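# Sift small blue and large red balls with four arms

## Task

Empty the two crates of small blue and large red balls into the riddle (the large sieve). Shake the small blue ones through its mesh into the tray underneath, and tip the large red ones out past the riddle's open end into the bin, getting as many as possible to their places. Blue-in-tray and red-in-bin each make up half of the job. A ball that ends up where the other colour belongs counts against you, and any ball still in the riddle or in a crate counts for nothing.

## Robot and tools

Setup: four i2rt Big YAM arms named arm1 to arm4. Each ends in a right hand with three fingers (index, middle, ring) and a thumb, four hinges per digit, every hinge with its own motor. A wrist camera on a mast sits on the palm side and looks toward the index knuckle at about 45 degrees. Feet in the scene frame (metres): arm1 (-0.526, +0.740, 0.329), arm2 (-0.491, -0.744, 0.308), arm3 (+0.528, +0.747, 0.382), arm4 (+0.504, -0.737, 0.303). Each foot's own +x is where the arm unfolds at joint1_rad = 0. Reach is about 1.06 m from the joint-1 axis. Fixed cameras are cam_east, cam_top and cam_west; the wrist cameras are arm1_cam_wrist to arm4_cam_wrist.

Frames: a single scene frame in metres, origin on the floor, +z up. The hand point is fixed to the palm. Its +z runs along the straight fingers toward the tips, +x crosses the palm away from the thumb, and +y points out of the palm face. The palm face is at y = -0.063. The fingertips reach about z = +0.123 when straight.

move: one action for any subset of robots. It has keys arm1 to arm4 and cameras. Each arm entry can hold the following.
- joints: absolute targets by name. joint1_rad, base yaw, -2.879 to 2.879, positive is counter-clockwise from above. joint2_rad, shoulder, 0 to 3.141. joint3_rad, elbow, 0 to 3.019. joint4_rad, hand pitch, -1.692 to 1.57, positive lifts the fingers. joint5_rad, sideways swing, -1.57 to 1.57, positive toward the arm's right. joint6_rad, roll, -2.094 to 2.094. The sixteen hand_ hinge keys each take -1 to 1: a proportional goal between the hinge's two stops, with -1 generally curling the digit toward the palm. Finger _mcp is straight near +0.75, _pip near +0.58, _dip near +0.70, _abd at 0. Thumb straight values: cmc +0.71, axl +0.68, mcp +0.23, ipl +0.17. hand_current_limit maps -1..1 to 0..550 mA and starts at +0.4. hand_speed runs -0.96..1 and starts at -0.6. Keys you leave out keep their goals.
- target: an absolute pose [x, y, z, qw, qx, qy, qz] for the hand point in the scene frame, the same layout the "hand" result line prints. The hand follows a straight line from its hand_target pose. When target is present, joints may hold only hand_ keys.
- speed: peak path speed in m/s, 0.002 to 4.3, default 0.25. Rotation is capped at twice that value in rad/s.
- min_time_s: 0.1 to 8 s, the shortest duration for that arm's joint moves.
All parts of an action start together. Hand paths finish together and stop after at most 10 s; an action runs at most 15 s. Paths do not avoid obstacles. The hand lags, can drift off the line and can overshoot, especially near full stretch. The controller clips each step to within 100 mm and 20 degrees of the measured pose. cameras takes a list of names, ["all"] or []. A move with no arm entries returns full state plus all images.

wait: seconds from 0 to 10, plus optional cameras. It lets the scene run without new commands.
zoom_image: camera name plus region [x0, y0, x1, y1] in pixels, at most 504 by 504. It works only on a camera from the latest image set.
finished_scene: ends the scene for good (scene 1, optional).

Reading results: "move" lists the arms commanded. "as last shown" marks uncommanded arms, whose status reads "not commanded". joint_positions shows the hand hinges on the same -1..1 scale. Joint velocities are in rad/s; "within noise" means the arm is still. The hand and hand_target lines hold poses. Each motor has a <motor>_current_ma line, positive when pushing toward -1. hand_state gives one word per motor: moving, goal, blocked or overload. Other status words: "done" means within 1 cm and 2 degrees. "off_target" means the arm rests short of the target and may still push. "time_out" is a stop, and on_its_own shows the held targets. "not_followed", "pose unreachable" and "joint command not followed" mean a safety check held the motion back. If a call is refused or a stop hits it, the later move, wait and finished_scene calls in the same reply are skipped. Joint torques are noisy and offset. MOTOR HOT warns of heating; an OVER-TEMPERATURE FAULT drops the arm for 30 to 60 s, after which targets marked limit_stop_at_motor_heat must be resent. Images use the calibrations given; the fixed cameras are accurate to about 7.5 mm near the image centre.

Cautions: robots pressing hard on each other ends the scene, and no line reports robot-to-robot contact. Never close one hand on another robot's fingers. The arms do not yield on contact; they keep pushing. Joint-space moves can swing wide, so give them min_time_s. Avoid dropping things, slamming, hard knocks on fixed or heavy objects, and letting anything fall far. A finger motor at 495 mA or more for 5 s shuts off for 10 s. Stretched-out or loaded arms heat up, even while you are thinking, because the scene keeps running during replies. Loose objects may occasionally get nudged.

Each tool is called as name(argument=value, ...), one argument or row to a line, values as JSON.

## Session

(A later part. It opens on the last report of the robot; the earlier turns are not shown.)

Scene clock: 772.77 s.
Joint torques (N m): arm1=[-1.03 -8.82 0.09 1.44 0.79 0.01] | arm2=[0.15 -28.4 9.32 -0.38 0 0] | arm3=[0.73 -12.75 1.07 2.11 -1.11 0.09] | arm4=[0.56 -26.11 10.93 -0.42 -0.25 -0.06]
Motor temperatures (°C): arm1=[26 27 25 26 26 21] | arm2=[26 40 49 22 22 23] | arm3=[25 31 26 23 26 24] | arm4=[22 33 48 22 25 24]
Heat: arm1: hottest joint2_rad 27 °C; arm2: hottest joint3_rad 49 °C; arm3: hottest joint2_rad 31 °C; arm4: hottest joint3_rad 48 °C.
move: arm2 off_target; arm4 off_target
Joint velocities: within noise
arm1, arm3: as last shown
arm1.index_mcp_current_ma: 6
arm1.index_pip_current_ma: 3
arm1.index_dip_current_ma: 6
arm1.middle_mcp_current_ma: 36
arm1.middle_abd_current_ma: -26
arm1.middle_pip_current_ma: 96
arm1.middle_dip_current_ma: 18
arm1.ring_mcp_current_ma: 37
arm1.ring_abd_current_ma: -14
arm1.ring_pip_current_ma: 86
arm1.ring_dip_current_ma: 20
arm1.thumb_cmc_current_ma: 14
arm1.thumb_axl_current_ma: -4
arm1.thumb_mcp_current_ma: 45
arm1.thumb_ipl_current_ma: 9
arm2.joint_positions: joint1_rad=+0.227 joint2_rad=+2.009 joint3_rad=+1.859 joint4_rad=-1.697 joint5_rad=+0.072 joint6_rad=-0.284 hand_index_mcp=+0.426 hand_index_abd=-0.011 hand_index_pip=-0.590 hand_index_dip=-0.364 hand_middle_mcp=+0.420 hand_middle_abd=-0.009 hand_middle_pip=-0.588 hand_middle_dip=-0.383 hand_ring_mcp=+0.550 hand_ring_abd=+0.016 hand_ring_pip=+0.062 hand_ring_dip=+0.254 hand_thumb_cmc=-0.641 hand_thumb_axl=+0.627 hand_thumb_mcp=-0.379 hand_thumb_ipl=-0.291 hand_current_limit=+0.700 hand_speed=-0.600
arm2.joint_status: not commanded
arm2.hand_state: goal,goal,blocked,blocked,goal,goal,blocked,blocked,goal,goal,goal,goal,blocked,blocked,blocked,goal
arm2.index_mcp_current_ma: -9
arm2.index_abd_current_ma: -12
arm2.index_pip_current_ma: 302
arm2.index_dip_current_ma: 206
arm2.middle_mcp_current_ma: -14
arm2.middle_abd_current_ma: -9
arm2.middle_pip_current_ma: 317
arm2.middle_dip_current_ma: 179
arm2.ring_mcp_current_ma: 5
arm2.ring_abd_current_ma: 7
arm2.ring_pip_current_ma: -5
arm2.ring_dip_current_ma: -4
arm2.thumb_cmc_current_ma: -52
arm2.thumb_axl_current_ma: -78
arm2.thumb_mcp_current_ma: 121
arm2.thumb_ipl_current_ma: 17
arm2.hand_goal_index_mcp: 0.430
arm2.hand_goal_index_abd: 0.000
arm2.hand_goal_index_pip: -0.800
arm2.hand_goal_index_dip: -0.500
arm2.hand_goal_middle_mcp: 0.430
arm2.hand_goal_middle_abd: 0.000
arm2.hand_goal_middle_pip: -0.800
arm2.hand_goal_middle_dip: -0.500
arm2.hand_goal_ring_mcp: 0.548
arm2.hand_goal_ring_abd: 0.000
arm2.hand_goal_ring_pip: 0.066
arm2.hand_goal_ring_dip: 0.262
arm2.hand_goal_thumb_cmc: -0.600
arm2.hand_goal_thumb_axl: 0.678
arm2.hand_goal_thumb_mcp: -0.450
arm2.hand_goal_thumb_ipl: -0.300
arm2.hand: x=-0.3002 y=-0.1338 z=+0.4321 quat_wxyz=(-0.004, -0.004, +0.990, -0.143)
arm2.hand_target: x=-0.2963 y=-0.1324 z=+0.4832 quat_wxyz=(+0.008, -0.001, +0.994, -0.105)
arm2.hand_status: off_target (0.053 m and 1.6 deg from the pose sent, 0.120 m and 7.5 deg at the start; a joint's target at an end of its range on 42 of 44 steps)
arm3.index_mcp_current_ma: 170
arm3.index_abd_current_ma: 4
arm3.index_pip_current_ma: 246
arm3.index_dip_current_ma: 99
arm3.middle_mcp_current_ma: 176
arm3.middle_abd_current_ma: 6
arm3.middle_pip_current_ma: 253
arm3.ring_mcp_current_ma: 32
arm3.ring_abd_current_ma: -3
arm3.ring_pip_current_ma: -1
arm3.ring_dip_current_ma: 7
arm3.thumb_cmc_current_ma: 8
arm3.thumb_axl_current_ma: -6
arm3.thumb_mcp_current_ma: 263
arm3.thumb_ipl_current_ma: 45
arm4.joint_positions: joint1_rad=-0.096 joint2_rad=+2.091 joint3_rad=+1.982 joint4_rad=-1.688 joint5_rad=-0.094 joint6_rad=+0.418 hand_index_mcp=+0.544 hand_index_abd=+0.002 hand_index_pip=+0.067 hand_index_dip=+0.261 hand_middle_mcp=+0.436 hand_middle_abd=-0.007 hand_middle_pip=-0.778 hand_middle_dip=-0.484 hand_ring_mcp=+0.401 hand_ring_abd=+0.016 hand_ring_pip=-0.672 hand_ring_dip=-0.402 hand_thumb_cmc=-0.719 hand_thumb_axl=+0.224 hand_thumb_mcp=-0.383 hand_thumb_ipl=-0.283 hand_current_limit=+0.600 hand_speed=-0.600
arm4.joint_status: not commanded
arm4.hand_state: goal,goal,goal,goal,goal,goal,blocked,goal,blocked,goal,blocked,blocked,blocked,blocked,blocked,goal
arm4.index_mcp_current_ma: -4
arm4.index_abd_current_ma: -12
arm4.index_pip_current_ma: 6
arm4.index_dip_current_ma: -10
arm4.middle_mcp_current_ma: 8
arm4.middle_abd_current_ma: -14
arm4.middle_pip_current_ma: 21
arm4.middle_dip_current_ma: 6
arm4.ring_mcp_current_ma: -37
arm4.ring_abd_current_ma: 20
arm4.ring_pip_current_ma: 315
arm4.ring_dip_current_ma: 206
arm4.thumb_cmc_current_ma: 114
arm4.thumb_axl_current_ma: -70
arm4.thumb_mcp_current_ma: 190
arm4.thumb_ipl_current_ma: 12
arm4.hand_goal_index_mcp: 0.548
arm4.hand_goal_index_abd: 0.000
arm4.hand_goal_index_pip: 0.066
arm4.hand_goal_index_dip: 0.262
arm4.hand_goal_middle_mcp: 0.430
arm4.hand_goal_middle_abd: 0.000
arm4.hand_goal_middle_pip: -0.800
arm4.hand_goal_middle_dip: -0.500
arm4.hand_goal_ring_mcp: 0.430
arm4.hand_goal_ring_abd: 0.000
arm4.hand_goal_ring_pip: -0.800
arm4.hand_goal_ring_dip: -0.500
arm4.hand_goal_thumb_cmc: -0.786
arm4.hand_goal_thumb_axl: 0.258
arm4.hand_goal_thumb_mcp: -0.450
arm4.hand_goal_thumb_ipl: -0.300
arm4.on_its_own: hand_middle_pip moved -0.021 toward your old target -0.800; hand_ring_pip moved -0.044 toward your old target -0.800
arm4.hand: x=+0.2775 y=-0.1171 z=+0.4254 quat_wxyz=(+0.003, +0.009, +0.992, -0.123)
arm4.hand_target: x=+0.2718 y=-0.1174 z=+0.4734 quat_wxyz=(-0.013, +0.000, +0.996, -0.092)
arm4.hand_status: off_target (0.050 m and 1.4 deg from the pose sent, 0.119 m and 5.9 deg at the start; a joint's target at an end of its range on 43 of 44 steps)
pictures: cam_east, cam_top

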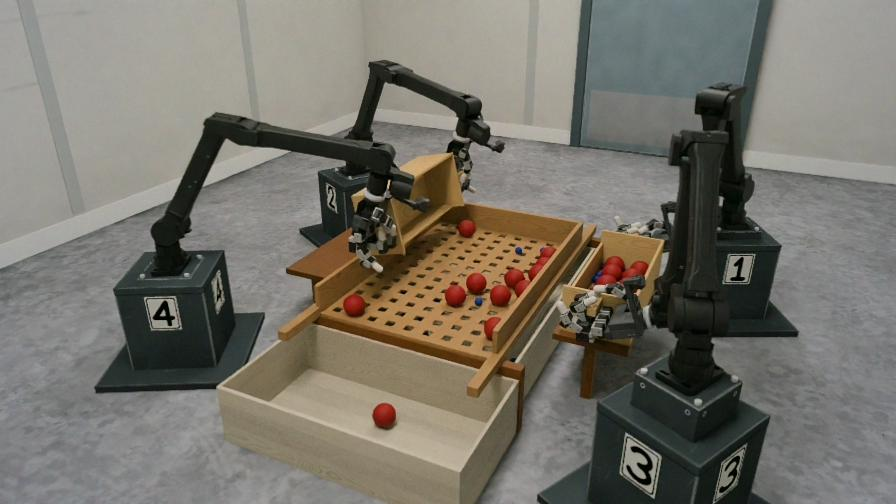

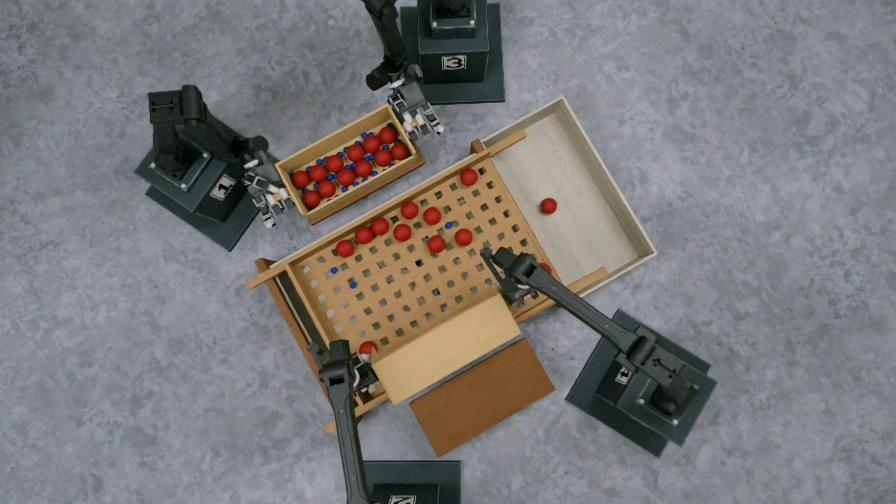

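move(
  arm2={"target": [-0.296, -0.253, 0.545, 0, 0, 0.9914, 0.1305], "speed": 0.25},
  arm4={"target": [0.271, -0.233, 0.535, 0, 0, 0.9914, 0.1305], "speed": 0.25},
)

move(
  arm2={"target": [-0.296, -0.367, 0.550, 0, 0, 0.9239, 0.3827], "speed": 0.25},
  arm4={"target": [0.271, -0.345, 0.545, 0, 0, 0.9239, 0.3827], "speed": 0.25},
  cameras=["cam_top", "cam_east", "cam_west"],
)

Scene clock: 777.57 s.
Joint torques (N m): arm1=[-1.03 -8.94 0.13 1.43 0.8 0.01] | arm2=[0.56 -18.43 10.92 2.22 -0.57 -0.1] | arm3=[0.67 -12.86 1.07 2.13 -1.12 0.09] | arm4=[0.32 -18.55 12.3 1.65 0.53 -0.19]
Motor temperatures (°C): arm1=[26 27 25 26 26 21] | arm2=[26 40 49 22 22 23] | arm3=[25 31 26 23 26 24] | arm4=[22 34 48 22 25 24]
Heat: arm1: hottest joint2_rad 27 °C; arm2: hottest joint3_rad 49 °C; arm3: hottest joint2_rad 31 °C; arm4: hottest joint3_rad 48 °C.
move: arm2 off_target; arm4 off_target
Joint velocities: within noise
arm1, arm3: as last shown
arm1.index_mcp_current_ma: 2
arm1.index_abd_current_ma: 9
arm1.index_pip_current_ma: -13
arm1.index_dip_current_ma: -8
arm1.middle_mcp_current_ma: 13
arm1.middle_abd_current_ma: -11
arm1.middle_pip_current_ma: 80
arm1.middle_dip_current_ma: 9
arm1.ring_mcp_current_ma: 36
arm1.ring_abd_current_ma: -4
arm1.ring_pip_current_ma: 98
arm1.ring_dip_current_ma: 24
arm1.thumb_cmc_current_ma: -1
arm1.thumb_axl_current_ma: -9
arm1.thumb_mcp_current_ma: 29
arm1.thumb_ipl_current_ma: 6
arm2.joint_positions: joint1_rad=+0.074 joint2_rad=+1.411 joint3_rad=+1.160 joint4_rad=-1.209 joint5_rad=-0.103 joint6_rad=-0.418 hand_index_mcp=+0.540 hand_index_abd=-0.016 hand_index_pip=-0.683 hand_index_dip=-0.427 hand_middle_mcp=+0.537 hand_middle_abd=-0.015 hand_middle_pip=-0.714 hand_middle_dip=-0.428 hand_ring_mcp=+0.555 hand_ring_abd=+0.014 hand_ring_pip=+0.063 hand_ring_dip=+0.258 hand_thumb_cmc=-0.642 hand_thumb_axl=+0.627 hand_thumb_mcp=-0.423 hand_thumb_ipl=-0.290 hand_current_limit=+0.700 hand_speed=-0.600
arm2.joint_status: not commanded
arm2.hand_state: blocked,goal,blocked,blocked,blocked,goal,blocked,blocked,goal,goal,goal,goal,blocked,blocked,blocked,goal
arm2.index_mcp_current_ma: 165
arm2.index_abd_current_ma: -12
arm2.index_pip_current_ma: 167
arm2.index_dip_current_ma: 112
arm2.middle_mcp_current_ma: 155
arm2.middle_abd_current_ma: -22
arm2.middle_pip_current_ma: 134
arm2.middle_dip_current_ma: 115
arm2.ring_mcp_current_ma: 4
arm2.ring_abd_current_ma: 6
arm2.ring_pip_current_ma: -5
arm2.ring_dip_current_ma: -4
arm2.thumb_cmc_current_ma: -50
arm2.thumb_axl_current_ma: -81
arm2.thumb_mcp_current_ma: 44
arm2.thumb_ipl_current_ma: 15
arm2.hand_goal_index_mcp: 0.430
arm2.hand_goal_index_abd: 0.000
arm2.hand_goal_index_pip: -0.800
arm2.hand_goal_index_dip: -0.500
arm2.hand_goal_middle_mcp: 0.430
arm2.hand_goal_middle_abd: 0.000
arm2.hand_goal_middle_pip: -0.800
arm2.hand_goal_middle_dip: -0.500
arm2.hand_goal_ring_mcp: 0.548
arm2.hand_goal_ring_abd: 0.000
arm2.hand_goal_ring_pip: 0.066
arm2.hand_goal_ring_dip: 0.262
arm2.hand_goal_thumb_cmc: -0.600
arm2.hand_goal_thumb_axl: 0.678
arm2.hand_goal_thumb_mcp: -0.450
arm2.hand_goal_thumb_ipl: -0.300
arm2.on_its_own: hand_index_pip moved -0.094 toward your old target -0.800; hand_index_dip moved -0.063 toward your old target -0.500; hand_middle_pip moved -0.126 toward your old target -0.800; hand_middle_dip moved -0.045 toward your old target -0.500
arm2.hand: x=-0.3012 y=-0.2668 z=+0.4931 quat_wxyz=(-0.023, +0.008, +0.997, +0.071)
arm2.hand_target: x=-0.2970 y=-0.2553 z=+0.5449 quat_wxyz=(+0.000, +0.000, +0.992, +0.130)
arm2.hand_status: off_target (0.054 m and 7.4 deg from the pose sent, 0.164 m and 31.5 deg at the start)
arm3.index_mcp_current_ma: 174
arm3.index_pip_current_ma: 249
arm3.index_dip_current_ma: 102
arm3.middle_mcp_current_ma: 177
arm3.middle_abd_current_ma: 7
arm3.middle_pip_current_ma: 251
arm3.middle_dip_current_ma: 130
arm3.ring_mcp_current_ma: 29
arm3.ring_abd_current_ma: -4
arm3.ring_pip_current_ma: -5
arm3.thumb_cmc_current_ma: 9
arm3.thumb_axl_current_ma: -2
arm3.thumb_mcp_current_ma: 255
arm4.joint_positions: joint1_rad=+0.086 joint2_rad=+1.554 joint3_rad=+1.293 joint4_rad=-1.197 joint5_rad=+0.142 joint6_rad=+0.603 hand_index_mcp=+0.551 hand_index_abd=-0.004 hand_index_pip=+0.067 hand_index_dip=+0.261 hand_middle_mcp=+0.459 hand_middle_abd=+0.009 hand_middle_pip=-0.769 hand_middle_dip=-0.486 hand_ring_mcp=+0.496 hand_ring_abd=-0.031 hand_ring_pip=-0.707 hand_ring_dip=-0.410 hand_thumb_cmc=-0.729 hand_thumb_axl=+0.190 hand_thumb_mcp=-0.417 hand_thumb_ipl=-0.346 hand_current_limit=+0.600 hand_speed=-0.600
arm4.joint_status: not commanded
arm4.hand_state: goal,goal,goal,goal,blocked,goal,blocked,goal,blocked,blocked,blocked,blocked,blocked,blocked,blocked,blocked
arm4.index_mcp_current_ma: -8
arm4.index_abd_current_ma: 2
arm4.index_pip_current_ma: 1
arm4.index_dip_current_ma: -2
arm4.middle_mcp_current_ma: 44
arm4.middle_abd_current_ma: -11
arm4.middle_pip_current_ma: 26
arm4.middle_dip_current_ma: 9
arm4.ring_mcp_current_ma: 133
arm4.ring_abd_current_ma: -10
arm4.ring_pip_current_ma: 204
arm4.ring_dip_current_ma: 180
arm4.thumb_cmc_current_ma: 96
arm4.thumb_axl_current_ma: -153
arm4.thumb_mcp_current_ma: 64
arm4.thumb_ipl_current_ma: -117
arm4.hand_goal_index_mcp: 0.548
arm4.hand_goal_index_abd: 0.000
arm4.hand_goal_index_pip: 0.066
arm4.hand_goal_index_dip: 0.262
arm4.hand_goal_middle_mcp: 0.430
arm4.hand_goal_middle_abd: 0.000
arm4.hand_goal_middle_pip: -0.800
arm4.hand_goal_middle_dip: -0.500
arm4.hand_goal_ring_mcp: 0.430
arm4.hand_goal_ring_abd: 0.000
arm4.hand_goal_ring_pip: -0.800
arm4.hand_goal_ring_dip: -0.500
arm4.hand_goal_thumb_cmc: -0.786
arm4.hand_goal_thumb_axl: 0.258
arm4.hand_goal_thumb_mcp: -0.450
arm4.hand_goal_thumb_ipl: -0.300
arm4.on_its_own: hand_ring_pip moved -0.035 toward your old target -0.800; hand_thumb_mcp moved -0.034 toward your old target -0.450
arm4.hand: x=+0.2807 y=-0.2415 z=+0.4860 quat_wxyz=(+0.027, +0.009, +0.996, +0.086)
arm4.hand_target: x=+0.2723 y=-0.2346 z=+0.5347 quat_wxyz=(+0.000, +0.000, +0.991, +0.131)
arm4.hand_status: off_target (0.051 m and 6.1 deg from the pose sent, 0.160 m and 29.1 deg at the start)
pictures: none

Scene clock: 779.37 s.
Joint torques (N m): arm1=[-0.91 -8.94 0.13 1.44 0.8 0] | arm2=[-0.03 -10.34 11.11 3.77 -1.62 -0.1] | arm3=[0.79 -12.81 1.06 2.13 -1.11 0.1] | arm4=[-0.03 -12.63 12.07 3.14 2.09 0.14]
Motor temperatures (°C): arm1=[26 27 25 26 26 21] | arm2=[26 40 48 23 22 23] | arm3=[25 31 26 23 26 24] | arm4=[22 34 48 22 26 24]
Heat: arm1: hottest joint2_rad 27 °C; arm2: hottest joint3_rad 48 °C; arm3: hottest joint2_rad 31 °C; arm4: hottest joint3_rad 48 °C.
move: arm2 off_target; arm4 off_target
Joint velocities: within noise
arm1, arm3: as last shown
arm1.index_mcp_current_ma: 3
arm1.index_abd_current_ma: -7
arm1.index_pip_current_ma: -12
arm1.index_dip_current_ma: -7
arm1.middle_mcp_current_ma: 31
arm1.middle_abd_current_ma: 7
arm1.middle_pip_current_ma: 90
arm1.middle_dip_current_ma: 17
arm1.ring_mcp_current_ma: 27
arm1.ring_abd_current_ma: 1
arm1.ring_pip_current_ma: 88
arm1.ring_dip_current_ma: 36
arm1.thumb_cmc_current_ma: 13
arm1.thumb_axl_current_ma: -1
arm1.thumb_ipl_current_ma: 9
arm2.joint_positions: joint1_rad=-0.209 joint2_rad=+0.974 joint3_rad=+0.601 joint4_rad=-0.691 joint5_rad=-0.462 joint6_rad=-0.552 hand_index_mcp=+0.561 hand_index_abd=-0.014 hand_index_pip=-0.652 hand_index_dip=-0.423 hand_middle_mcp=+0.576 hand_middle_abd=-0.015 hand_middle_pip=-0.698 hand_middle_dip=-0.428 hand_ring_mcp=+0.564 hand_ring_abd=+0.016 hand_ring_pip=+0.065 hand_ring_dip=+0.258 hand_thumb_cmc=-0.642 hand_thumb_axl=+0.627 hand_thumb_mcp=-0.423 hand_thumb_ipl=-0.281 hand_current_limit=+0.700 hand_speed=-0.600
arm2.joint_status: not commanded
arm2.hand_state: blocked,goal,blocked,blocked,blocked,goal,blocked,blocked,goal,goal,goal,goal,blocked,blocked,blocked,goal
arm2.index_mcp_current_ma: 194
arm2.index_abd_current_ma: -14
arm2.index_pip_current_ma: 215
arm2.index_dip_current_ma: 117
arm2.middle_mcp_current_ma: 222
arm2.middle_abd_current_ma: -28
arm2.middle_pip_current_ma: 161
arm2.middle_dip_current_ma: 112
arm2.ring_mcp_current_ma: 24
arm2.ring_abd_current_ma: 8
arm2.ring_pip_current_ma: -3
arm2.ring_dip_current_ma: 0
arm2.thumb_cmc_current_ma: -57
arm2.thumb_axl_current_ma: -81
arm2.thumb_mcp_current_ma: 40
arm2.thumb_ipl_current_ma: 30
arm2.hand_goal_index_mcp: 0.430
arm2.hand_goal_index_abd: 0.000
arm2.hand_goal_index_pip: -0.800
arm2.hand_goal_index_dip: -0.500
arm2.hand_goal_middle_mcp: 0.430
arm2.hand_goal_middle_abd: 0.000
arm2.hand_goal_middle_pip: -0.800
arm2.hand_goal_middle_dip: -0.500
arm2.hand_goal_ring_mcp: 0.548
arm2.hand_goal_ring_abd: 0.000
arm2.hand_goal_ring_pip: 0.066
arm2.hand_goal_ring_dip: 0.262
arm2.hand_goal_thumb_cmc: -0.600
arm2.hand_goal_thumb_axl: 0.678
arm2.hand_goal_thumb_mcp: -0.450
arm2.hand_goal_thumb_ipl: -0.300
arm2.hand: x=-0.3009 y=-0.3773 z=+0.5000 quat_wxyz=(-0.033, +0.023, +0.944, +0.327)
arm2.hand_target: x=-0.2976 y=-0.3686 z=+0.5494 quat_wxyz=(+0.000, -0.001, +0.924, +0.382)
arm2.hand_status: off_target (0.051 m and 8.2 deg from the pose sent, 0.115 m and 37.0 deg at the start)
arm3.index_mcp_current_ma: 169
arm3.index_abd_current_ma: -2
arm3.index_pip_current_ma: 245
arm3.index_dip_current_ma: 98
arm3.middle_abd_current_ma: 2
arm3.middle_pip_current_ma: 253
arm3.middle_dip_current_ma: 123
arm3.ring_mcp_current_ma: 33
arm3.ring_pip_current_ma: 6
arm3.thumb_cmc_current_ma: 17
arm3.thumb_mcp_current_ma: 258
arm3.thumb_ipl_current_ma: 44
arm4.joint_positions: joint1_rad=+0.380 joint2_rad=+1.218 joint3_rad=+0.760 joint4_rad=-0.667 joint5_rad=+0.553 joint6_rad=+0.715 hand_index_mcp=+0.554 hand_index_abd=-0.004 hand_index_pip=+0.067 hand_index_dip=+0.261 hand_middle_mcp=+0.447 hand_middle_abd=+0.003 hand_middle_pip=-0.794 hand_middle_dip=-0.497 hand_ring_mcp=+0.525 hand_ring_abd=-0.031 hand_ring_pip=-0.667 hand_ring_dip=-0.411 hand_thumb_cmc=-0.767 hand_thumb_axl=+0.204 hand_thumb_mcp=-0.422 hand_thumb_ipl=-0.298 hand_current_limit=+0.600 hand_speed=-0.600
arm4.joint_status: not commanded
arm4.hand_state: goal,goal,goal,goal,goal,goal,goal,goal,blocked,blocked,blocked,blocked,goal,blocked,blocked,goal
arm4.index_mcp_current_ma: -1
arm4.index_abd_current_ma: 2
arm4.index_pip_current_ma: 8
arm4.index_dip_current_ma: -12
arm4.middle_mcp_current_ma: 17
arm4.middle_abd_current_ma: 15
arm4.middle_pip_current_ma: 4
arm4.middle_dip_current_ma: 2
arm4.ring_mcp_current_ma: 202
arm4.ring_abd_current_ma: -27
arm4.ring_pip_current_ma: 341
arm4.ring_dip_current_ma: 172
arm4.thumb_cmc_current_ma: 27
arm4.thumb_axl_current_ma: -120
arm4.thumb_mcp_current_ma: 49
arm4.thumb_ipl_current_ma: 3
arm4.hand_goal_index_mcp: 0.548
arm4.hand_goal_index_abd: 0.000
arm4.hand_goal_index_pip: 0.066
arm4.hand_goal_index_dip: 0.262
arm4.hand_goal_middle_mcp: 0.430
arm4.hand_goal_middle_abd: 0.000
arm4.hand_goal_middle_pip: -0.800
arm4.hand_goal_middle_dip: -0.500
arm4.hand_goal_ring_mcp: 0.430
arm4.hand_goal_ring_abd: 0.000
arm4.hand_goal_ring_pip: -0.800
arm4.hand_goal_ring_dip: -0.500
arm4.hand_goal_thumb_cmc: -0.786
arm4.hand_goal_thumb_axl: 0.258
arm4.hand_goal_thumb_mcp: -0.450
arm4.hand_goal_thumb_ipl: -0.300
arm4.on_its_own: hand_middle_pip moved -0.024 to your old target -0.800; hand_thumb_cmc moved -0.038 to your old target -0.786
arm4.hand: x=+0.2753 y=-0.3517 z=+0.4991 quat_wxyz=(+0.033, -0.020, +0.940, +0.339)
arm4.hand_target: x=+0.2725 y=-0.3459 z=+0.5440 quat_wxyz=(+0.000, +0.001, +0.924, +0.382)
arm4.hand_status: off_target (0.047 m and 7.0 deg from the pose sent, 0.119 m and 35.3 deg at the start)
pictures: cam_east, cam_top, cam_west

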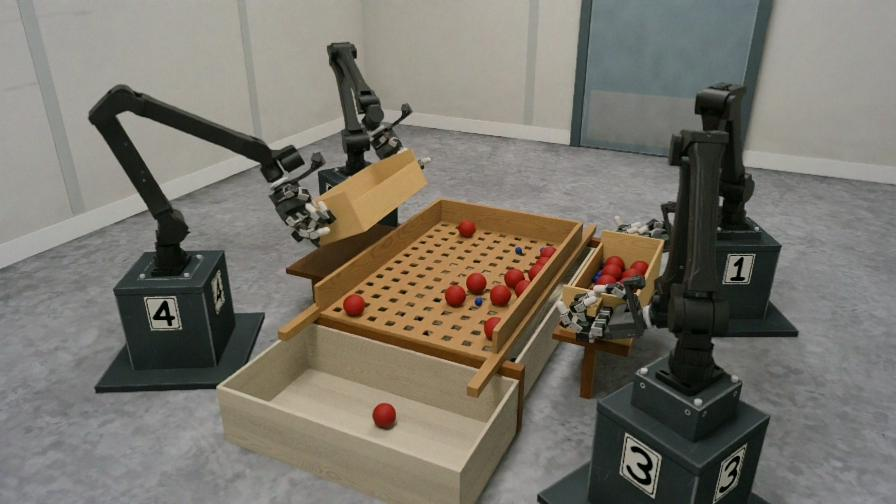

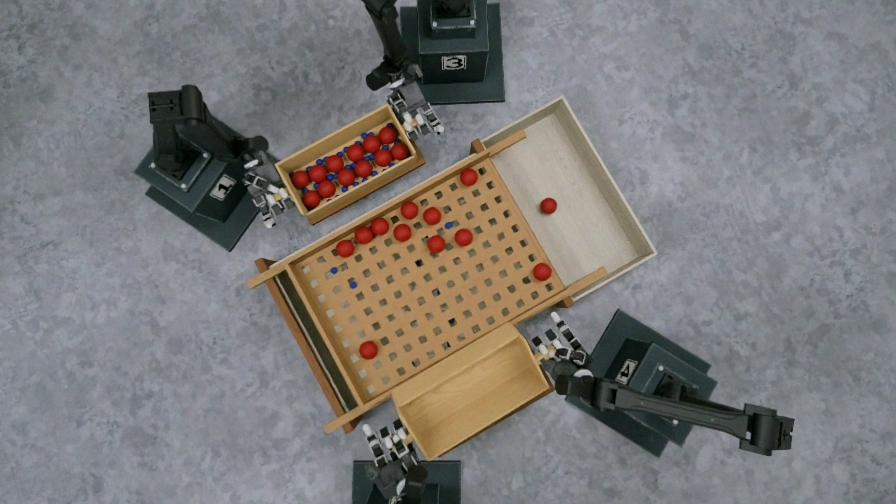

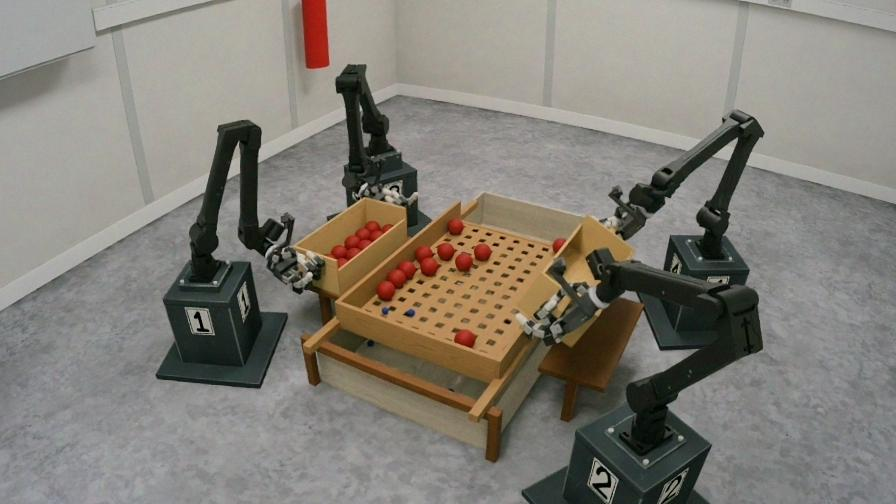

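move(
  arm2={"target": [-0.296, -0.455, 0.500, 0, 0, 0.8192, 0.5736], "speed": 0.25},
  arm4={"target": [0.270, -0.432, 0.500, 0, 0, 0.8192, 0.5736], "speed": 0.25},
)

move(
  arm2={"target": [-0.296, -0.457, 0.420, 0, 0, 0.8192, 0.5736], "speed": 0.2},
  arm4={"target": [0.270, -0.434, 0.420, 0, 0, 0.8192, 0.5736], "speed": 0.2},
  cameras=["cam_top", "cam_east", "cam_west"],
)

Scene clock: 784.40 s.
Joint torques (N m): arm1=[-1.03 -8.82 0.12 1.43 0.8 0.02] | arm2=[0.38 -4.95 8.53 4.31 -1.84 0.08] | arm3=[0.62 -12.69 1.02 2.15 -1.11 0.09] | arm4=[-0.09 -8.82 8.65 3.6 2.54 0.04]
Motor temperatures (°C): arm1=[26 27 25 26 26 21] | arm2=[26 39 47 23 24 23] | arm3=[25 31 26 23 26 24] | arm4=[22 33 48 22 27 23]
Heat: arm1: hottest joint2_rad 27 °C; arm2: hottest joint3_rad 47 °C; arm3: hottest joint2_rad 31 °C; arm4: hottest joint3_rad 48 °C.
move: arm2 off_target; arm4 off_target
Joint velocities: within noise
arm1, arm3: as last shown
arm1.index_abd_current_ma: 8
arm1.index_pip_current_ma: -5
arm1.index_dip_current_ma: 2
arm1.middle_mcp_current_ma: 36
arm1.middle_abd_current_ma: -5
arm1.middle_pip_current_ma: 92
arm1.middle_dip_current_ma: 23
arm1.ring_mcp_current_ma: 26
arm1.ring_abd_current_ma: -20
arm1.ring_pip_current_ma: 81
arm1.ring_dip_current_ma: 31
arm1.thumb_cmc_current_ma: 10
arm1.thumb_axl_current_ma: -10
arm1.thumb_mcp_current_ma: 40
arm1.thumb_ipl_current_ma: -3
arm2.joint_positions: joint1_rad=-0.542 joint2_rad=+0.988 joint3_rad=+0.179 joint4_rad=+0.063 joint5_rad=-0.932 joint6_rad=-0.560 hand_index_mcp=+0.591 hand_index_abd=-0.014 hand_index_pip=-0.624 hand_index_dip=-0.404 hand_middle_mcp=+0.598 hand_middle_abd=-0.015 hand_middle_pip=-0.668 hand_middle_dip=-0.427 hand_ring_mcp=+0.570 hand_ring_abd=+0.016 hand_ring_pip=+0.065 hand_ring_dip=+0.258 hand_thumb_cmc=-0.642 hand_thumb_axl=+0.631 hand_thumb_mcp=-0.419 hand_thumb_ipl=-0.258 hand_current_limit=+0.700 hand_speed=-0.600
arm2.joint_status: not commanded
arm2.hand_state: blocked,goal,blocked,blocked,blocked,goal,blocked,blocked,blocked,goal,goal,goal,blocked,blocked,blocked,blocked
arm2.index_mcp_current_ma: 248
arm2.index_abd_current_ma: -14
arm2.index_pip_current_ma: 252
arm2.index_dip_current_ma: 150
arm2.middle_mcp_current_ma: 257
arm2.middle_abd_current_ma: -12
arm2.middle_pip_current_ma: 198
arm2.middle_dip_current_ma: 110
arm2.ring_mcp_current_ma: 24
arm2.ring_abd_current_ma: 11
arm2.ring_pip_current_ma: -2
arm2.ring_dip_current_ma: -1
arm2.thumb_cmc_current_ma: -56
arm2.thumb_axl_current_ma: -75
arm2.thumb_mcp_current_ma: 45
arm2.thumb_ipl_current_ma: 76
arm2.hand_goal_index_mcp: 0.430
arm2.hand_goal_index_abd: 0.000
arm2.hand_goal_index_pip: -0.800
arm2.hand_goal_index_dip: -0.500
arm2.hand_goal_middle_mcp: 0.430
arm2.hand_goal_middle_abd: 0.000
arm2.hand_goal_middle_pip: -0.800
arm2.hand_goal_middle_dip: -0.500
arm2.hand_goal_ring_mcp: 0.548
arm2.hand_goal_ring_abd: 0.000
arm2.hand_goal_ring_pip: 0.066
arm2.hand_goal_ring_dip: 0.262
arm2.hand_goal_thumb_cmc: -0.600
arm2.hand_goal_thumb_axl: 0.678
arm2.hand_goal_thumb_mcp: -0.450
arm2.hand_goal_thumb_ipl: -0.300
arm2.hand: x=-0.3011 y=-0.4585 z=+0.4701 quat_wxyz=(-0.026, +0.026, +0.838, +0.544)
arm2.hand_target: x=-0.2969 y=-0.4551 z=+0.4990 quat_wxyz=(+0.000, -0.001, +0.820, +0.572)
arm2.hand_status: off_target (0.031 m and 5.8 deg from the pose sent, 0.078 m and 32.1 deg at the start)
arm3.index_abd_current_ma: -4
arm3.index_pip_current_ma: 246
arm3.index_dip_current_ma: 104
arm3.middle_abd_current_ma: 5
arm3.middle_pip_current_ma: 257
arm3.middle_dip_current_ma: 127
arm3.ring_mcp_current_ma: 27
arm3.ring_abd_current_ma: -6
arm3.ring_pip_current_ma: 1
arm3.ring_dip_current_ma: 6
arm3.thumb_cmc_current_ma: 15
arm3.thumb_axl_current_ma: -6
arm3.thumb_mcp_current_ma: 263
arm3.thumb_ipl_current_ma: 46
arm4.joint_positions: joint1_rad=+0.652 joint2_rad=+1.293 joint3_rad=+0.397 joint4_rad=+0.064 joint5_rad=+1.006 joint6_rad=+0.677 hand_index_mcp=+0.557 hand_index_abd=-0.004 hand_index_pip=+0.067 hand_index_dip=+0.261 hand_middle_mcp=+0.447 hand_middle_abd=+0.003 hand_middle_pip=-0.796 hand_middle_dip=-0.497 hand_ring_mcp=+0.536 hand_ring_abd=-0.023 hand_ring_pip=-0.617 hand_ring_dip=-0.410 hand_thumb_cmc=-0.776 hand_thumb_axl=+0.233 hand_thumb_mcp=-0.425 hand_thumb_ipl=-0.293 hand_current_limit=+0.600 hand_speed=-0.600
arm4.joint_status: not commanded
arm4.hand_state: goal,goal,goal,goal,goal,goal,goal,goal,blocked,blocked,blocked,blocked,goal,blocked,blocked,goal
arm4.index_mcp_current_ma: -8
arm4.index_abd_current_ma: 0
arm4.index_pip_current_ma: 14
arm4.index_dip_current_ma: -5
arm4.middle_mcp_current_ma: 23
arm4.middle_abd_current_ma: -5
arm4.middle_pip_current_ma: -7
arm4.middle_dip_current_ma: 1
arm4.ring_mcp_current_ma: 267
arm4.ring_abd_current_ma: -12
arm4.ring_pip_current_ma: 446
arm4.ring_dip_current_ma: 191
arm4.thumb_cmc_current_ma: 4
arm4.thumb_axl_current_ma: -47
arm4.thumb_mcp_current_ma: 50
arm4.thumb_ipl_current_ma: 17
arm4.hand_goal_index_mcp: 0.548
arm4.hand_goal_index_abd: 0.000
arm4.hand_goal_index_pip: 0.066
arm4.hand_goal_index_dip: 0.262
arm4.hand_goal_middle_mcp: 0.430
arm4.hand_goal_middle_abd: 0.000
arm4.hand_goal_middle_pip: -0.800
arm4.hand_goal_middle_dip: -0.500
arm4.hand_goal_ring_mcp: 0.430
arm4.hand_goal_ring_abd: 0.000
arm4.hand_goal_ring_pip: -0.800
arm4.hand_goal_ring_dip: -0.500
arm4.hand_goal_thumb_cmc: -0.786
arm4.hand_goal_thumb_axl: 0.258
arm4.hand_goal_thumb_mcp: -0.450
arm4.hand_goal_thumb_ipl: -0.300
arm4.hand: x=+0.2739 y=-0.4340 z=+0.4741 quat_wxyz=(+0.022, -0.026, +0.835, +0.549)
arm4.hand_target: x=+0.2707 y=-0.4322 z=+0.4992 quat_wxyz=(+0.000, +0.001, +0.820, +0.573)
arm4.hand_status: off_target (0.026 m and 5.2 deg from the pose sent, 0.081 m and 30.7 deg at the start)
pictures: none

Scene clock: 785.93 s.
Joint torques (N m): arm1=[-0.91 -8.88 0.1 1.44 0.81 0] | arm2=[-0.15 -7.18 3.45 4.08 -0.81 0.21] | arm3=[0.67 -12.69 1.03 2.11 -1.11 0.08] | arm4=[0.67 -7.36 4.11 2.88 1.01 -0.03]
Motor temperatures (°C): arm1=[26 27 25 26 26 21] | arm2=[26 38 47 23 24 23] | arm3=[25 31 26 23 26 24] | arm4=[22 33 47 22 27 23]
Heat: arm1: hottest joint2_rad 27 °C; arm2: hottest joint3_rad 47 °C; arm3: hottest joint2_rad 31 °C; arm4: hottest joint3_rad 47 °C.
move: arm2 off_target; arm4 done
Joint velocities: within noise
arm1.joint_positions: joint1_rad=+0.722 joint2_rad=+2.002 joint3_rad=+0.272 joint4_rad=+0.946 joint5_rad=+1.055 joint6_rad=+0.701 hand_index_mcp=+0.587 hand_index_abd=+0.000 hand_index_pip=+0.069 hand_index_dip=+0.260 hand_middle_mcp=+0.521 hand_middle_abd=-0.005 hand_middle_pip=-0.570 hand_middle_dip=-0.410 hand_ring_mcp=+0.538 hand_ring_abd=-0.002 hand_ring_pip=-0.589 hand_ring_dip=-0.398 hand_thumb_cmc=-0.774 hand_thumb_axl=+0.253 hand_thumb_mcp=-0.377 hand_thumb_ipl=-0.290 hand_current_limit=+0.700 hand_speed=-0.600
arm1.joint_status: not commanded
arm1.hand_state: blocked,goal,goal,goal,blocked,goal,blocked,blocked,blocked,goal,blocked,blocked,goal,goal,blocked,goal
arm1.index_mcp_current_ma: 0
arm1.index_abd_current_ma: 7
arm1.index_pip_current_ma: -3
arm1.index_dip_current_ma: 11
arm1.middle_mcp_current_ma: 22
arm1.middle_abd_current_ma: -13
arm1.middle_pip_current_ma: 94
arm1.middle_dip_current_ma: 23
arm1.ring_mcp_current_ma: 19
arm1.ring_abd_current_ma: -7
arm1.ring_pip_current_ma: 89
arm1.ring_dip_current_ma: 27
arm1.thumb_cmc_current_ma: 24
arm1.thumb_axl_current_ma: -2
arm1.thumb_mcp_current_ma: 37
arm1.thumb_ipl_current_ma: -3
arm1.hand_goal_index_mcp: 0.548
arm1.hand_goal_index_abd: 0.000
arm1.hand_goal_index_pip: 0.066
arm1.hand_goal_index_dip: 0.262
arm1.hand_goal_middle_mcp: 0.430
arm1.hand_goal_middle_abd: 0.000
arm1.hand_goal_middle_pip: -0.800
arm1.hand_goal_middle_dip: -0.500
arm1.hand_goal_ring_mcp: 0.430
arm1.hand_goal_ring_abd: 0.000
arm1.hand_goal_ring_pip: -0.800
arm1.hand_goal_ring_dip: -0.500
arm1.hand_goal_thumb_cmc: -0.786
arm1.hand_goal_thumb_axl: 0.258
arm1.hand_goal_thumb_mcp: -0.450
arm1.hand_goal_thumb_ipl: -0.300
arm1.hand: x=-0.3307 y=+0.4603 z=+0.3660 quat_wxyz=(+0.571, +0.821, +0.005, -0.002)
arm1.hand_target: x=-0.3329 y=+0.4597 z=+0.3667 quat_wxyz=(+0.573, +0.819, +0.000, +0.000)
arm1.hand_status: not commanded
arm2.joint_positions: joint1_rad=-0.549 joint2_rad=+1.525 joint3_rad=+0.111 joint4_rad=+0.683 joint5_rad=-0.967 joint6_rad=-0.581 hand_index_mcp=+0.590 hand_index_abd=-0.004 hand_index_pip=-0.618 hand_index_dip=-0.395 hand_middle_mcp=+0.628 hand_middle_abd=-0.014 hand_middle_pip=-0.655 hand_middle_dip=-0.427 hand_ring_mcp=+0.575 hand_ring_abd=+0.016 hand_ring_pip=+0.066 hand_ring_dip=+0.258 hand_thumb_cmc=-0.642 hand_thumb_axl=+0.630 hand_thumb_mcp=-0.416 hand_thumb_ipl=-0.259 hand_current_limit=+0.700 hand_speed=-0.600
arm2.joint_status: not commanded
arm2.hand_state: blocked,goal,blocked,blocked,blocked,goal,blocked,blocked,blocked,goal,goal,goal,blocked,blocked,blocked,blocked
arm2.index_mcp_current_ma: 243
arm2.index_abd_current_ma: -3
arm2.index_pip_current_ma: 261
arm2.index_dip_current_ma: 156
arm2.middle_mcp_current_ma: 302
arm2.middle_abd_current_ma: -19
arm2.middle_pip_current_ma: 219
arm2.middle_dip_current_ma: 110
arm2.ring_mcp_current_ma: 36
arm2.ring_abd_current_ma: 13
arm2.ring_pip_current_ma: 5
arm2.ring_dip_current_ma: -1
arm2.thumb_cmc_current_ma: -56
arm2.thumb_axl_current_ma: -74
arm2.thumb_mcp_current_ma: 51
arm2.thumb_ipl_current_ma: 76
arm2.hand_goal_index_mcp: 0.430
arm2.hand_goal_index_abd: 0.000
arm2.hand_goal_index_pip: -0.800
arm2.hand_goal_index_dip: -0.500
arm2.hand_goal_middle_mcp: 0.430
arm2.hand_goal_middle_abd: 0.000
arm2.hand_goal_middle_pip: -0.800
arm2.hand_goal_middle_dip: -0.500
arm2.hand_goal_ring_mcp: 0.548
arm2.hand_goal_ring_abd: 0.000
arm2.hand_goal_ring_pip: 0.066
arm2.hand_goal_ring_dip: 0.262
arm2.hand_goal_thumb_cmc: -0.600
arm2.hand_goal_thumb_axl: 0.678
arm2.hand_goal_thumb_mcp: -0.450
arm2.hand_goal_thumb_ipl: -0.300
arm2.hand: x=-0.3066 y=-0.4597 z=+0.4039 quat_wxyz=(-0.025, +0.008, +0.831, +0.556)
arm2.hand_target: x=-0.2965 y=-0.4572 z=+0.4198 quat_wxyz=(-0.001, -0.001, +0.820, +0.573)
arm2.hand_status: off_target (0.019 m and 3.8 deg from the pose sent, 0.050 m and 5.8 deg at the start)
arm3.joint_positions: joint1_rad=-0.811 joint2_rad=+2.165 joint3_rad=+0.531 joint4_rad=+0.697 joint5_rad=-1.105 joint6_rad=-0.855 hand_index_mcp=+0.595 hand_index_abd=-0.001 hand_index_pip=-0.555 hand_index_dip=-0.386 hand_middle_mcp=+0.588 hand_middle_abd=+0.002 hand_middle_pip=-0.542 hand_middle_dip=-0.364 hand_ring_mcp=+0.583 hand_ring_abd=+0.001 hand_ring_pip=+0.070 hand_ring_dip=+0.261 hand_thumb_cmc=-0.593 hand_thumb_axl=+0.680 hand_thumb_mcp=-0.259 hand_thumb_ipl=-0.267 hand_current_limit=+0.700 hand_speed=-0.600
arm3.joint_status: not commanded
arm3.hand_state: blocked,goal,blocked,blocked,blocked,goal,blocked,blocked,blocked,goal,goal,goal,goal,goal,blocked,blocked
arm3.index_mcp_current_ma: 172
arm3.index_abd_current_ma: -8
arm3.index_pip_current_ma: 243
arm3.index_dip_current_ma: 104
arm3.middle_mcp_current_ma: 176
arm3.middle_abd_current_ma: 6
arm3.middle_pip_current_ma: 251
arm3.middle_dip_current_ma: 126
arm3.ring_mcp_current_ma: 29
arm3.ring_abd_current_ma: -4
arm3.ring_pip_current_ma: 0
arm3.ring_dip_current_ma: 0
arm3.thumb_cmc_current_ma: 14
arm3.thumb_axl_current_ma: -1
arm3.thumb_mcp_current_ma: 263
arm3.thumb_ipl_current_ma: 47
arm3.hand_goal_index_mcp: 0.430
arm3.hand_goal_index_abd: 0.000
arm3.hand_goal_index_pip: -0.800
arm3.hand_goal_index_dip: -0.500
arm3.hand_goal_middle_mcp: 0.430
arm3.hand_goal_middle_abd: 0.000
arm3.hand_goal_middle_pip: -0.800
arm3.hand_goal_middle_dip: -0.500
arm3.hand_goal_ring_mcp: 0.548
arm3.hand_goal_ring_abd: 0.000
arm3.hand_goal_ring_pip: 0.066
arm3.hand_goal_ring_dip: 0.262
arm3.hand_goal_thumb_cmc: -0.600
arm3.hand_goal_thumb_axl: 0.678
arm3.hand_goal_thumb_mcp: -0.450
arm3.hand_goal_thumb_ipl: -0.300
arm3.hand: x=+0.2067 y=+0.4656 z=+0.3655 quat_wxyz=(+0.568, +0.823, -0.011, +0.008)
arm3.hand_target: x=+0.2080 y=+0.4637 z=+0.3690 quat_wxyz=(+0.573, +0.819, +0.000, +0.000)
arm3.hand_status: not commanded
arm4.joint_positions: joint1_rad=+0.655 joint2_rad=+1.591 joint3_rad=+0.363 joint4_rad=+0.469 joint5_rad=+1.043 joint6_rad=+0.688 hand_index_mcp=+0.561 hand_index_abd=-0.004 hand_index_pip=+0.068 hand_index_dip=+0.261 hand_middle_mcp=+0.447 hand_middle_abd=+0.001 hand_middle_pip=-0.798 hand_middle_dip=-0.499 hand_ring_mcp=+0.523 hand_ring_abd=-0.010 hand_ring_pip=-0.612 hand_ring_dip=-0.410 hand_thumb_cmc=-0.773 hand_thumb_axl=+0.234 hand_thumb_mcp=-0.421 hand_thumb_ipl=-0.285 hand_current_limit=+0.600 hand_speed=-0.600
arm4.joint_status: not commanded
arm4.hand_state: goal,goal,goal,goal,goal,goal,goal,goal,blocked,goal,blocked,blocked,goal,blocked,blocked,goal
arm4.index_mcp_current_ma: 13
arm4.index_abd_current_ma: 5
arm4.index_pip_current_ma: 5
arm4.index_dip_current_ma: 0
arm4.middle_mcp_current_ma: 26
arm4.middle_abd_current_ma: -13
arm4.middle_pip_current_ma: 1
arm4.middle_dip_current_ma: -12
arm4.ring_mcp_current_ma: 202
arm4.ring_abd_current_ma: -15
arm4.ring_pip_current_ma: 445
arm4.ring_dip_current_ma: 201
arm4.thumb_cmc_current_ma: 19
arm4.thumb_axl_current_ma: -49
arm4.thumb_mcp_current_ma: 56
arm4.thumb_ipl_current_ma: 23
arm4.hand_goal_index_mcp: 0.548
arm4.hand_goal_index_abd: 0.000
arm4.hand_goal_index_pip: 0.066
arm4.hand_goal_index_dip: 0.262
arm4.hand_goal_middle_mcp: 0.430
arm4.hand_goal_middle_abd: 0.000
arm4.hand_goal_middle_pip: -0.800
arm4.hand_goal_middle_dip: -0.500
arm4.hand_goal_ring_mcp: 0.430
arm4.hand_goal_ring_abd: 0.000
arm4.hand_goal_ring_pip: -0.800
arm4.hand_goal_ring_dip: -0.500
arm4.hand_goal_thumb_cmc: -0.786
arm4.hand_goal_thumb_axl: 0.258
arm4.hand_goal_thumb_mcp: -0.450
arm4.hand_goal_thumb_ipl: -0.300
arm4.hand: x=+0.2728 y=-0.4330 z=+0.4196 quat_wxyz=(+0.002, +0.005, +0.821, +0.571)
arm4.hand_target: x=+0.2701 y=-0.4340 z=+0.4200 quat_wxyz=(+0.000, +0.000, +0.819, +0.573)
arm4.hand_status: done (0.003 m and 0.7 deg from the pose sent, 0.054 m and 5.2 deg at the start)
pictures: cam_east, cam_top, cam_west

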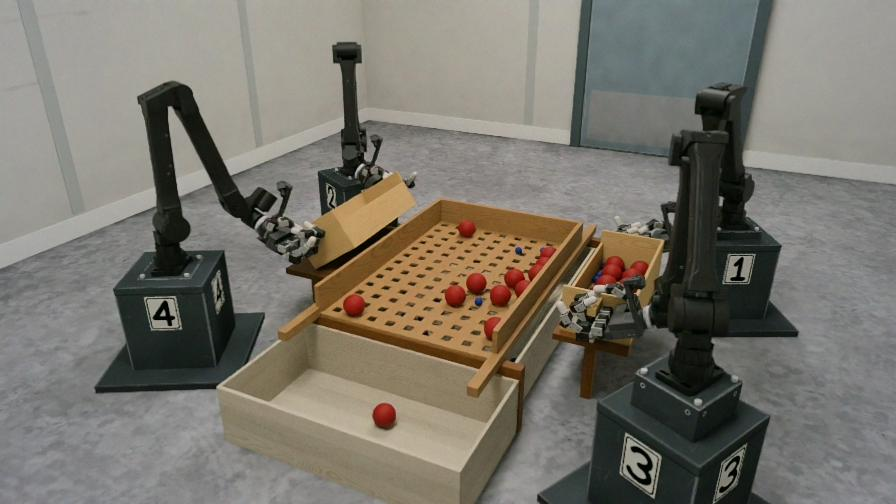

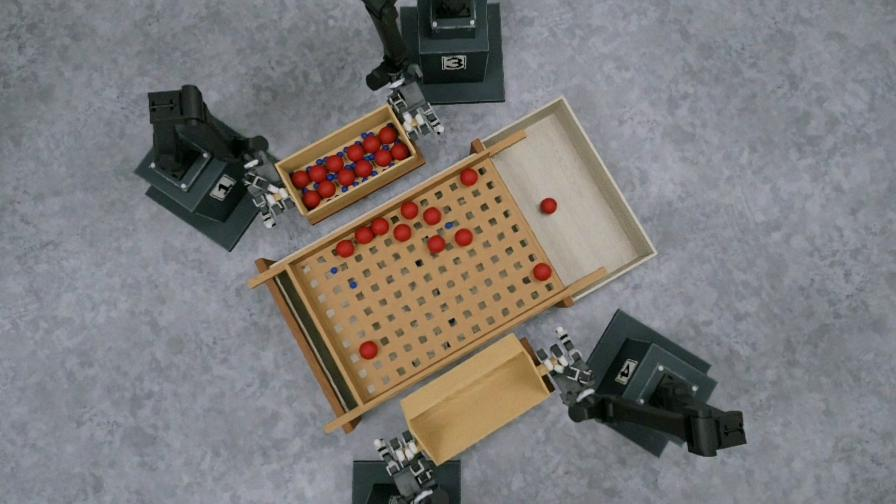

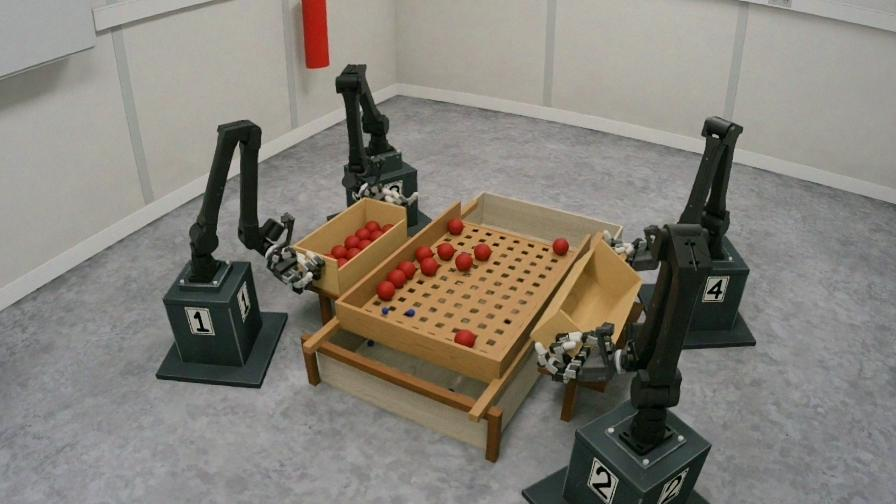

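zoom_image(
  camera="cam_west",
  region=[480, 200, 720, 430],
)

zoom_image(
  camera="cam_east",
  region=[230, 140, 450, 300],
)

Scaled by 2.100.

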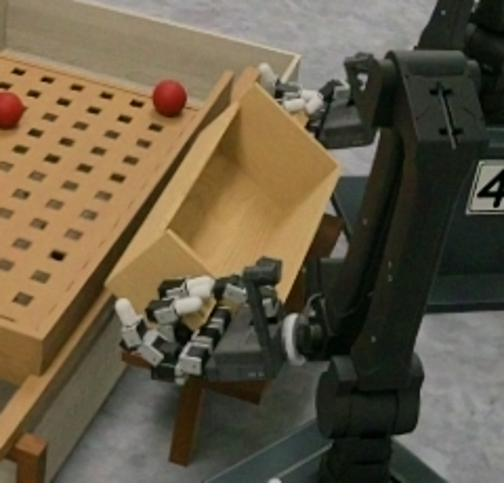

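Scaled by 2.291.

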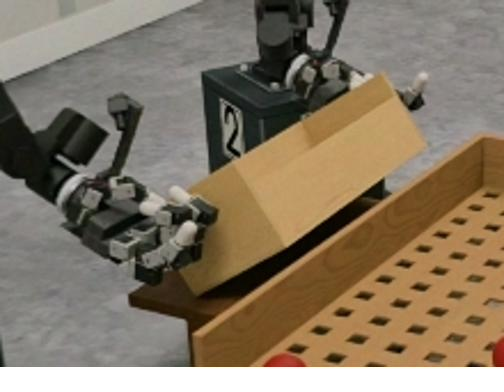

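move(
  arm2={"target": [-0.296, -0.426, 0.480, 0, 0, 0.9848, 0.1736], "speed": 0.3},
  arm4={"target": [0.270, -0.402, 0.475, 0, 0, 0.9848, 0.1736], "speed": 0.3},
  cameras=["cam_top", "cam_east", "cam_west"],
)

Scene clock: 802.40 s.
Joint torques (N m): arm1=[-0.97 -8.88 0.13 1.44 0.8 0.01] | arm2=[2.84 -6.77 15.21 0.54 -1.06 0] | arm3=[0.79 -12.81 1.05 2.09 -1.11 0.09] | arm4=[-1.73 -8.64 14.93 0.47 1.09 -0.01]
Motor temperatures (°C): arm1=[26 27 25 26 26 21] | arm2=[26 35 43 24 24 23] | arm3=[24 31 26 23 26 24] | arm4=[22 31 44 22 27 23]
Heat: arm1: hottest joint2_rad 27 °C; arm2: hottest joint3_rad 43 °C; arm3: hottest joint2_rad 31 °C; arm4: hottest joint3_rad 44 °C.
move: arm2 off_target; arm4 off_target
Joint velocities: within noise
arm1, arm3: as last shown
arm1.index_mcp_current_ma: 9
arm1.index_abd_current_ma: -2
arm1.index_pip_current_ma: -10
arm1.index_dip_current_ma: 2
arm1.middle_mcp_current_ma: 23
arm1.middle_abd_current_ma: -4
arm1.middle_pip_current_ma: 105
arm1.middle_dip_current_ma: 21
arm1.ring_mcp_current_ma: 15
arm1.ring_abd_current_ma: -9
arm1.ring_pip_current_ma: 91
arm1.ring_dip_current_ma: 34
arm1.thumb_cmc_current_ma: -1
arm1.thumb_axl_current_ma: -4
arm1.thumb_mcp_current_ma: 43
arm1.thumb_ipl_current_ma: -4
arm2.joint_positions: joint1_rad=-0.283 joint2_rad=+0.975 joint3_rad=+0.599 joint4_rad=-1.041 joint5_rad=-0.227 joint6_rad=-0.738 hand_index_mcp=+0.602 hand_index_abd=-0.003 hand_index_pip=-0.638 hand_index_dip=-0.413 hand_middle_mcp=+0.573 hand_middle_abd=-0.019 hand_middle_pip=-0.767 hand_middle_dip=-0.487 hand_ring_mcp=+0.574 hand_ring_abd=+0.016 hand_ring_pip=+0.066 hand_ring_dip=+0.258 hand_thumb_cmc=-0.638 hand_thumb_axl=+0.628 hand_thumb_mcp=-0.412 hand_thumb_ipl=-0.289 hand_current_limit=+0.700 hand_speed=-0.600
arm2.joint_status: not commanded
arm2.hand_state: blocked,goal,blocked,blocked,blocked,goal,blocked,goal,blocked,goal,goal,goal,blocked,blocked,blocked,goal
arm2.index_mcp_current_ma: 264
arm2.index_abd_current_ma: -4
arm2.index_pip_current_ma: 226
arm2.index_dip_current_ma: 140
arm2.middle_mcp_current_ma: 216
arm2.middle_abd_current_ma: -22
arm2.middle_pip_current_ma: 57
arm2.middle_dip_current_ma: 26
arm2.ring_mcp_current_ma: 42
arm2.ring_abd_current_ma: 6
arm2.ring_pip_current_ma: 0
arm2.ring_dip_current_ma: 0
arm2.thumb_cmc_current_ma: -47
arm2.thumb_axl_current_ma: -80
arm2.thumb_mcp_current_ma: 59
arm2.thumb_ipl_current_ma: 17
arm2.hand_goal_index_mcp: 0.430
arm2.hand_goal_index_abd: 0.000
arm2.hand_goal_index_pip: -0.800
arm2.hand_goal_index_dip: -0.500
arm2.hand_goal_middle_mcp: 0.430
arm2.hand_goal_middle_abd: 0.000
arm2.hand_goal_middle_pip: -0.800
arm2.hand_goal_middle_dip: -0.500
arm2.hand_goal_ring_mcp: 0.548
arm2.hand_goal_ring_abd: 0.000
arm2.hand_goal_ring_pip: 0.066
arm2.hand_goal_ring_dip: 0.262
arm2.hand_goal_thumb_cmc: -0.600
arm2.hand_goal_thumb_axl: 0.678
arm2.hand_goal_thumb_mcp: -0.450
arm2.hand_goal_thumb_ipl: -0.300
arm2.on_its_own: hand_middle_pip moved -0.112 toward your old target -0.800; hand_middle_dip moved -0.060 to your old target -0.500
arm2.hand: x=-0.3069 y=-0.4544 z=+0.4298 quat_wxyz=(-0.028, +0.020, +0.991, +0.133)
arm2.hand_target: x=-0.2981 y=-0.4289 z=+0.4798 quat_wxyz=(+0.000, +0.000, +0.985, +0.174)
arm2.hand_status: off_target (0.059 m and 6.2 deg from the pose sent, 0.084 m and 47.7 deg at the start)
arm3.index_abd_current_ma: -6
arm3.index_pip_current_ma: 249
arm3.index_dip_current_ma: 108
arm3.middle_mcp_current_ma: 181
arm3.middle_abd_current_ma: 11
arm3.middle_pip_current_ma: 253
arm3.middle_dip_current_ma: 131
arm3.ring_mcp_current_ma: 30
arm3.ring_abd_current_ma: -3
arm3.ring_pip_current_ma: -3
arm3.ring_dip_current_ma: 6
arm3.thumb_cmc_current_ma: 7
arm3.thumb_axl_current_ma: -4
arm3.thumb_mcp_current_ma: 259
arm4.joint_positions: joint1_rad=+0.437 joint2_rad=+1.214 joint3_rad=+0.775 joint4_rad=-0.994 joint5_rad=+0.266 joint6_rad=+0.900 hand_index_mcp=+0.561 hand_index_abd=-0.004 hand_index_pip=+0.068 hand_index_dip=+0.261 hand_middle_mcp=+0.443 hand_middle_abd=+0.003 hand_middle_pip=-0.797 hand_middle_dip=-0.499 hand_ring_mcp=+0.511 hand_ring_abd=-0.030 hand_ring_pip=-0.675 hand_ring_dip=-0.397 hand_thumb_cmc=-0.775 hand_thumb_axl=+0.217 hand_thumb_mcp=-0.426 hand_thumb_ipl=-0.314 hand_current_limit=+0.600 hand_speed=-0.600
arm4.joint_status: not commanded
arm4.hand_state: goal,goal,goal,goal,goal,goal,goal,goal,blocked,blocked,blocked,blocked,goal,blocked,blocked,goal
arm4.index_mcp_current_ma: -5
arm4.index_abd_current_ma: -5
arm4.index_pip_current_ma: 5
arm4.index_dip_current_ma: -3
arm4.middle_mcp_current_ma: 11
arm4.middle_abd_current_ma: -8
arm4.middle_pip_current_ma: 8
arm4.middle_dip_current_ma: -16
arm4.ring_mcp_current_ma: 163
arm4.ring_abd_current_ma: -14
arm4.ring_pip_current_ma: 297
arm4.ring_dip_current_ma: 230
arm4.thumb_cmc_current_ma: 15
arm4.thumb_axl_current_ma: -88
arm4.thumb_mcp_current_ma: 35
arm4.thumb_ipl_current_ma: -19
arm4.hand_goal_index_mcp: 0.548
arm4.hand_goal_index_abd: 0.000
arm4.hand_goal_index_pip: 0.066
arm4.hand_goal_index_dip: 0.262
arm4.hand_goal_middle_mcp: 0.430
arm4.hand_goal_middle_abd: 0.000
arm4.hand_goal_middle_pip: -0.800
arm4.hand_goal_middle_dip: -0.500
arm4.hand_goal_ring_mcp: 0.430
arm4.hand_goal_ring_abd: 0.000
arm4.hand_goal_ring_pip: -0.800
arm4.hand_goal_ring_dip: -0.500
arm4.hand_goal_thumb_cmc: -0.786
arm4.hand_goal_thumb_axl: 0.258
arm4.hand_goal_thumb_mcp: -0.450
arm4.hand_goal_thumb_ipl: -0.300
arm4.on_its_own: hand_ring_pip moved -0.062 toward your old target -0.800
arm4.hand: x=+0.2823 y=-0.4231 z=+0.4361 quat_wxyz=(+0.026, -0.013, +0.989, +0.146)
arm4.hand_target: x=+0.2719 y=-0.4037 z=+0.4752 quat_wxyz=(+0.000, +0.000, +0.985, +0.174)
arm4.hand_status: off_target (0.046 m and 4.6 deg from the pose sent, 0.064 m and 49.7 deg at the start)
pictures: cam_east, cam_top, cam_west

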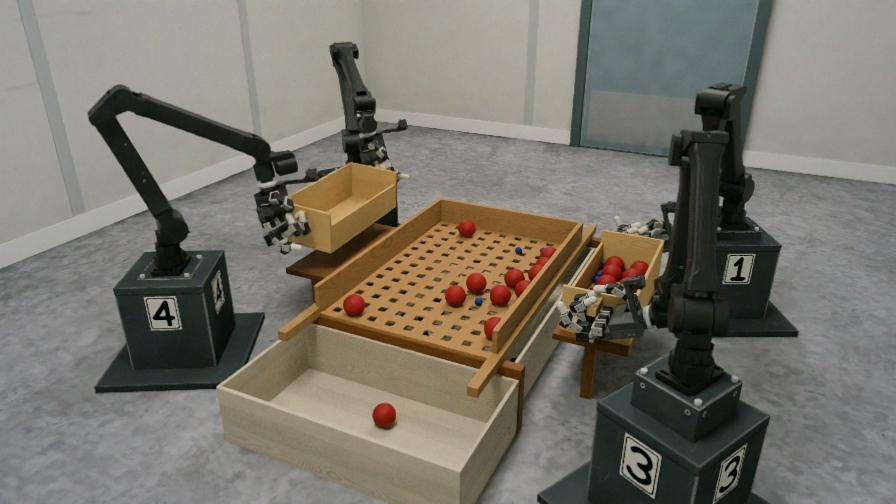

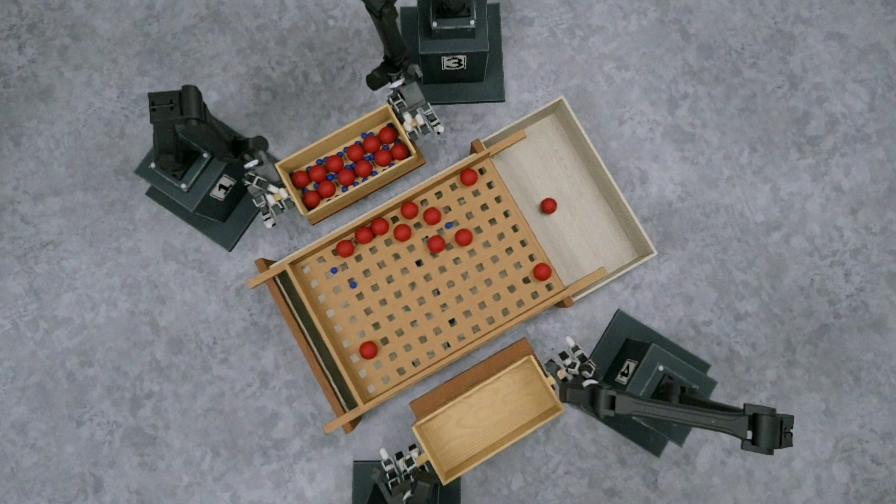

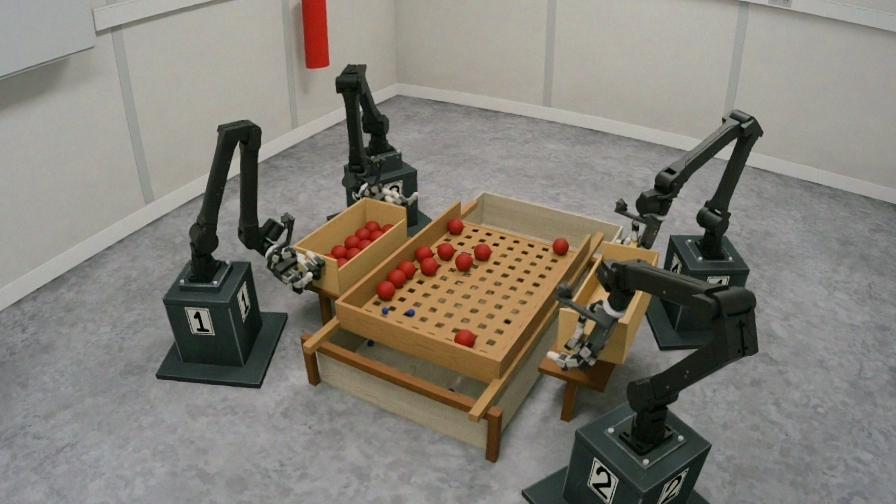

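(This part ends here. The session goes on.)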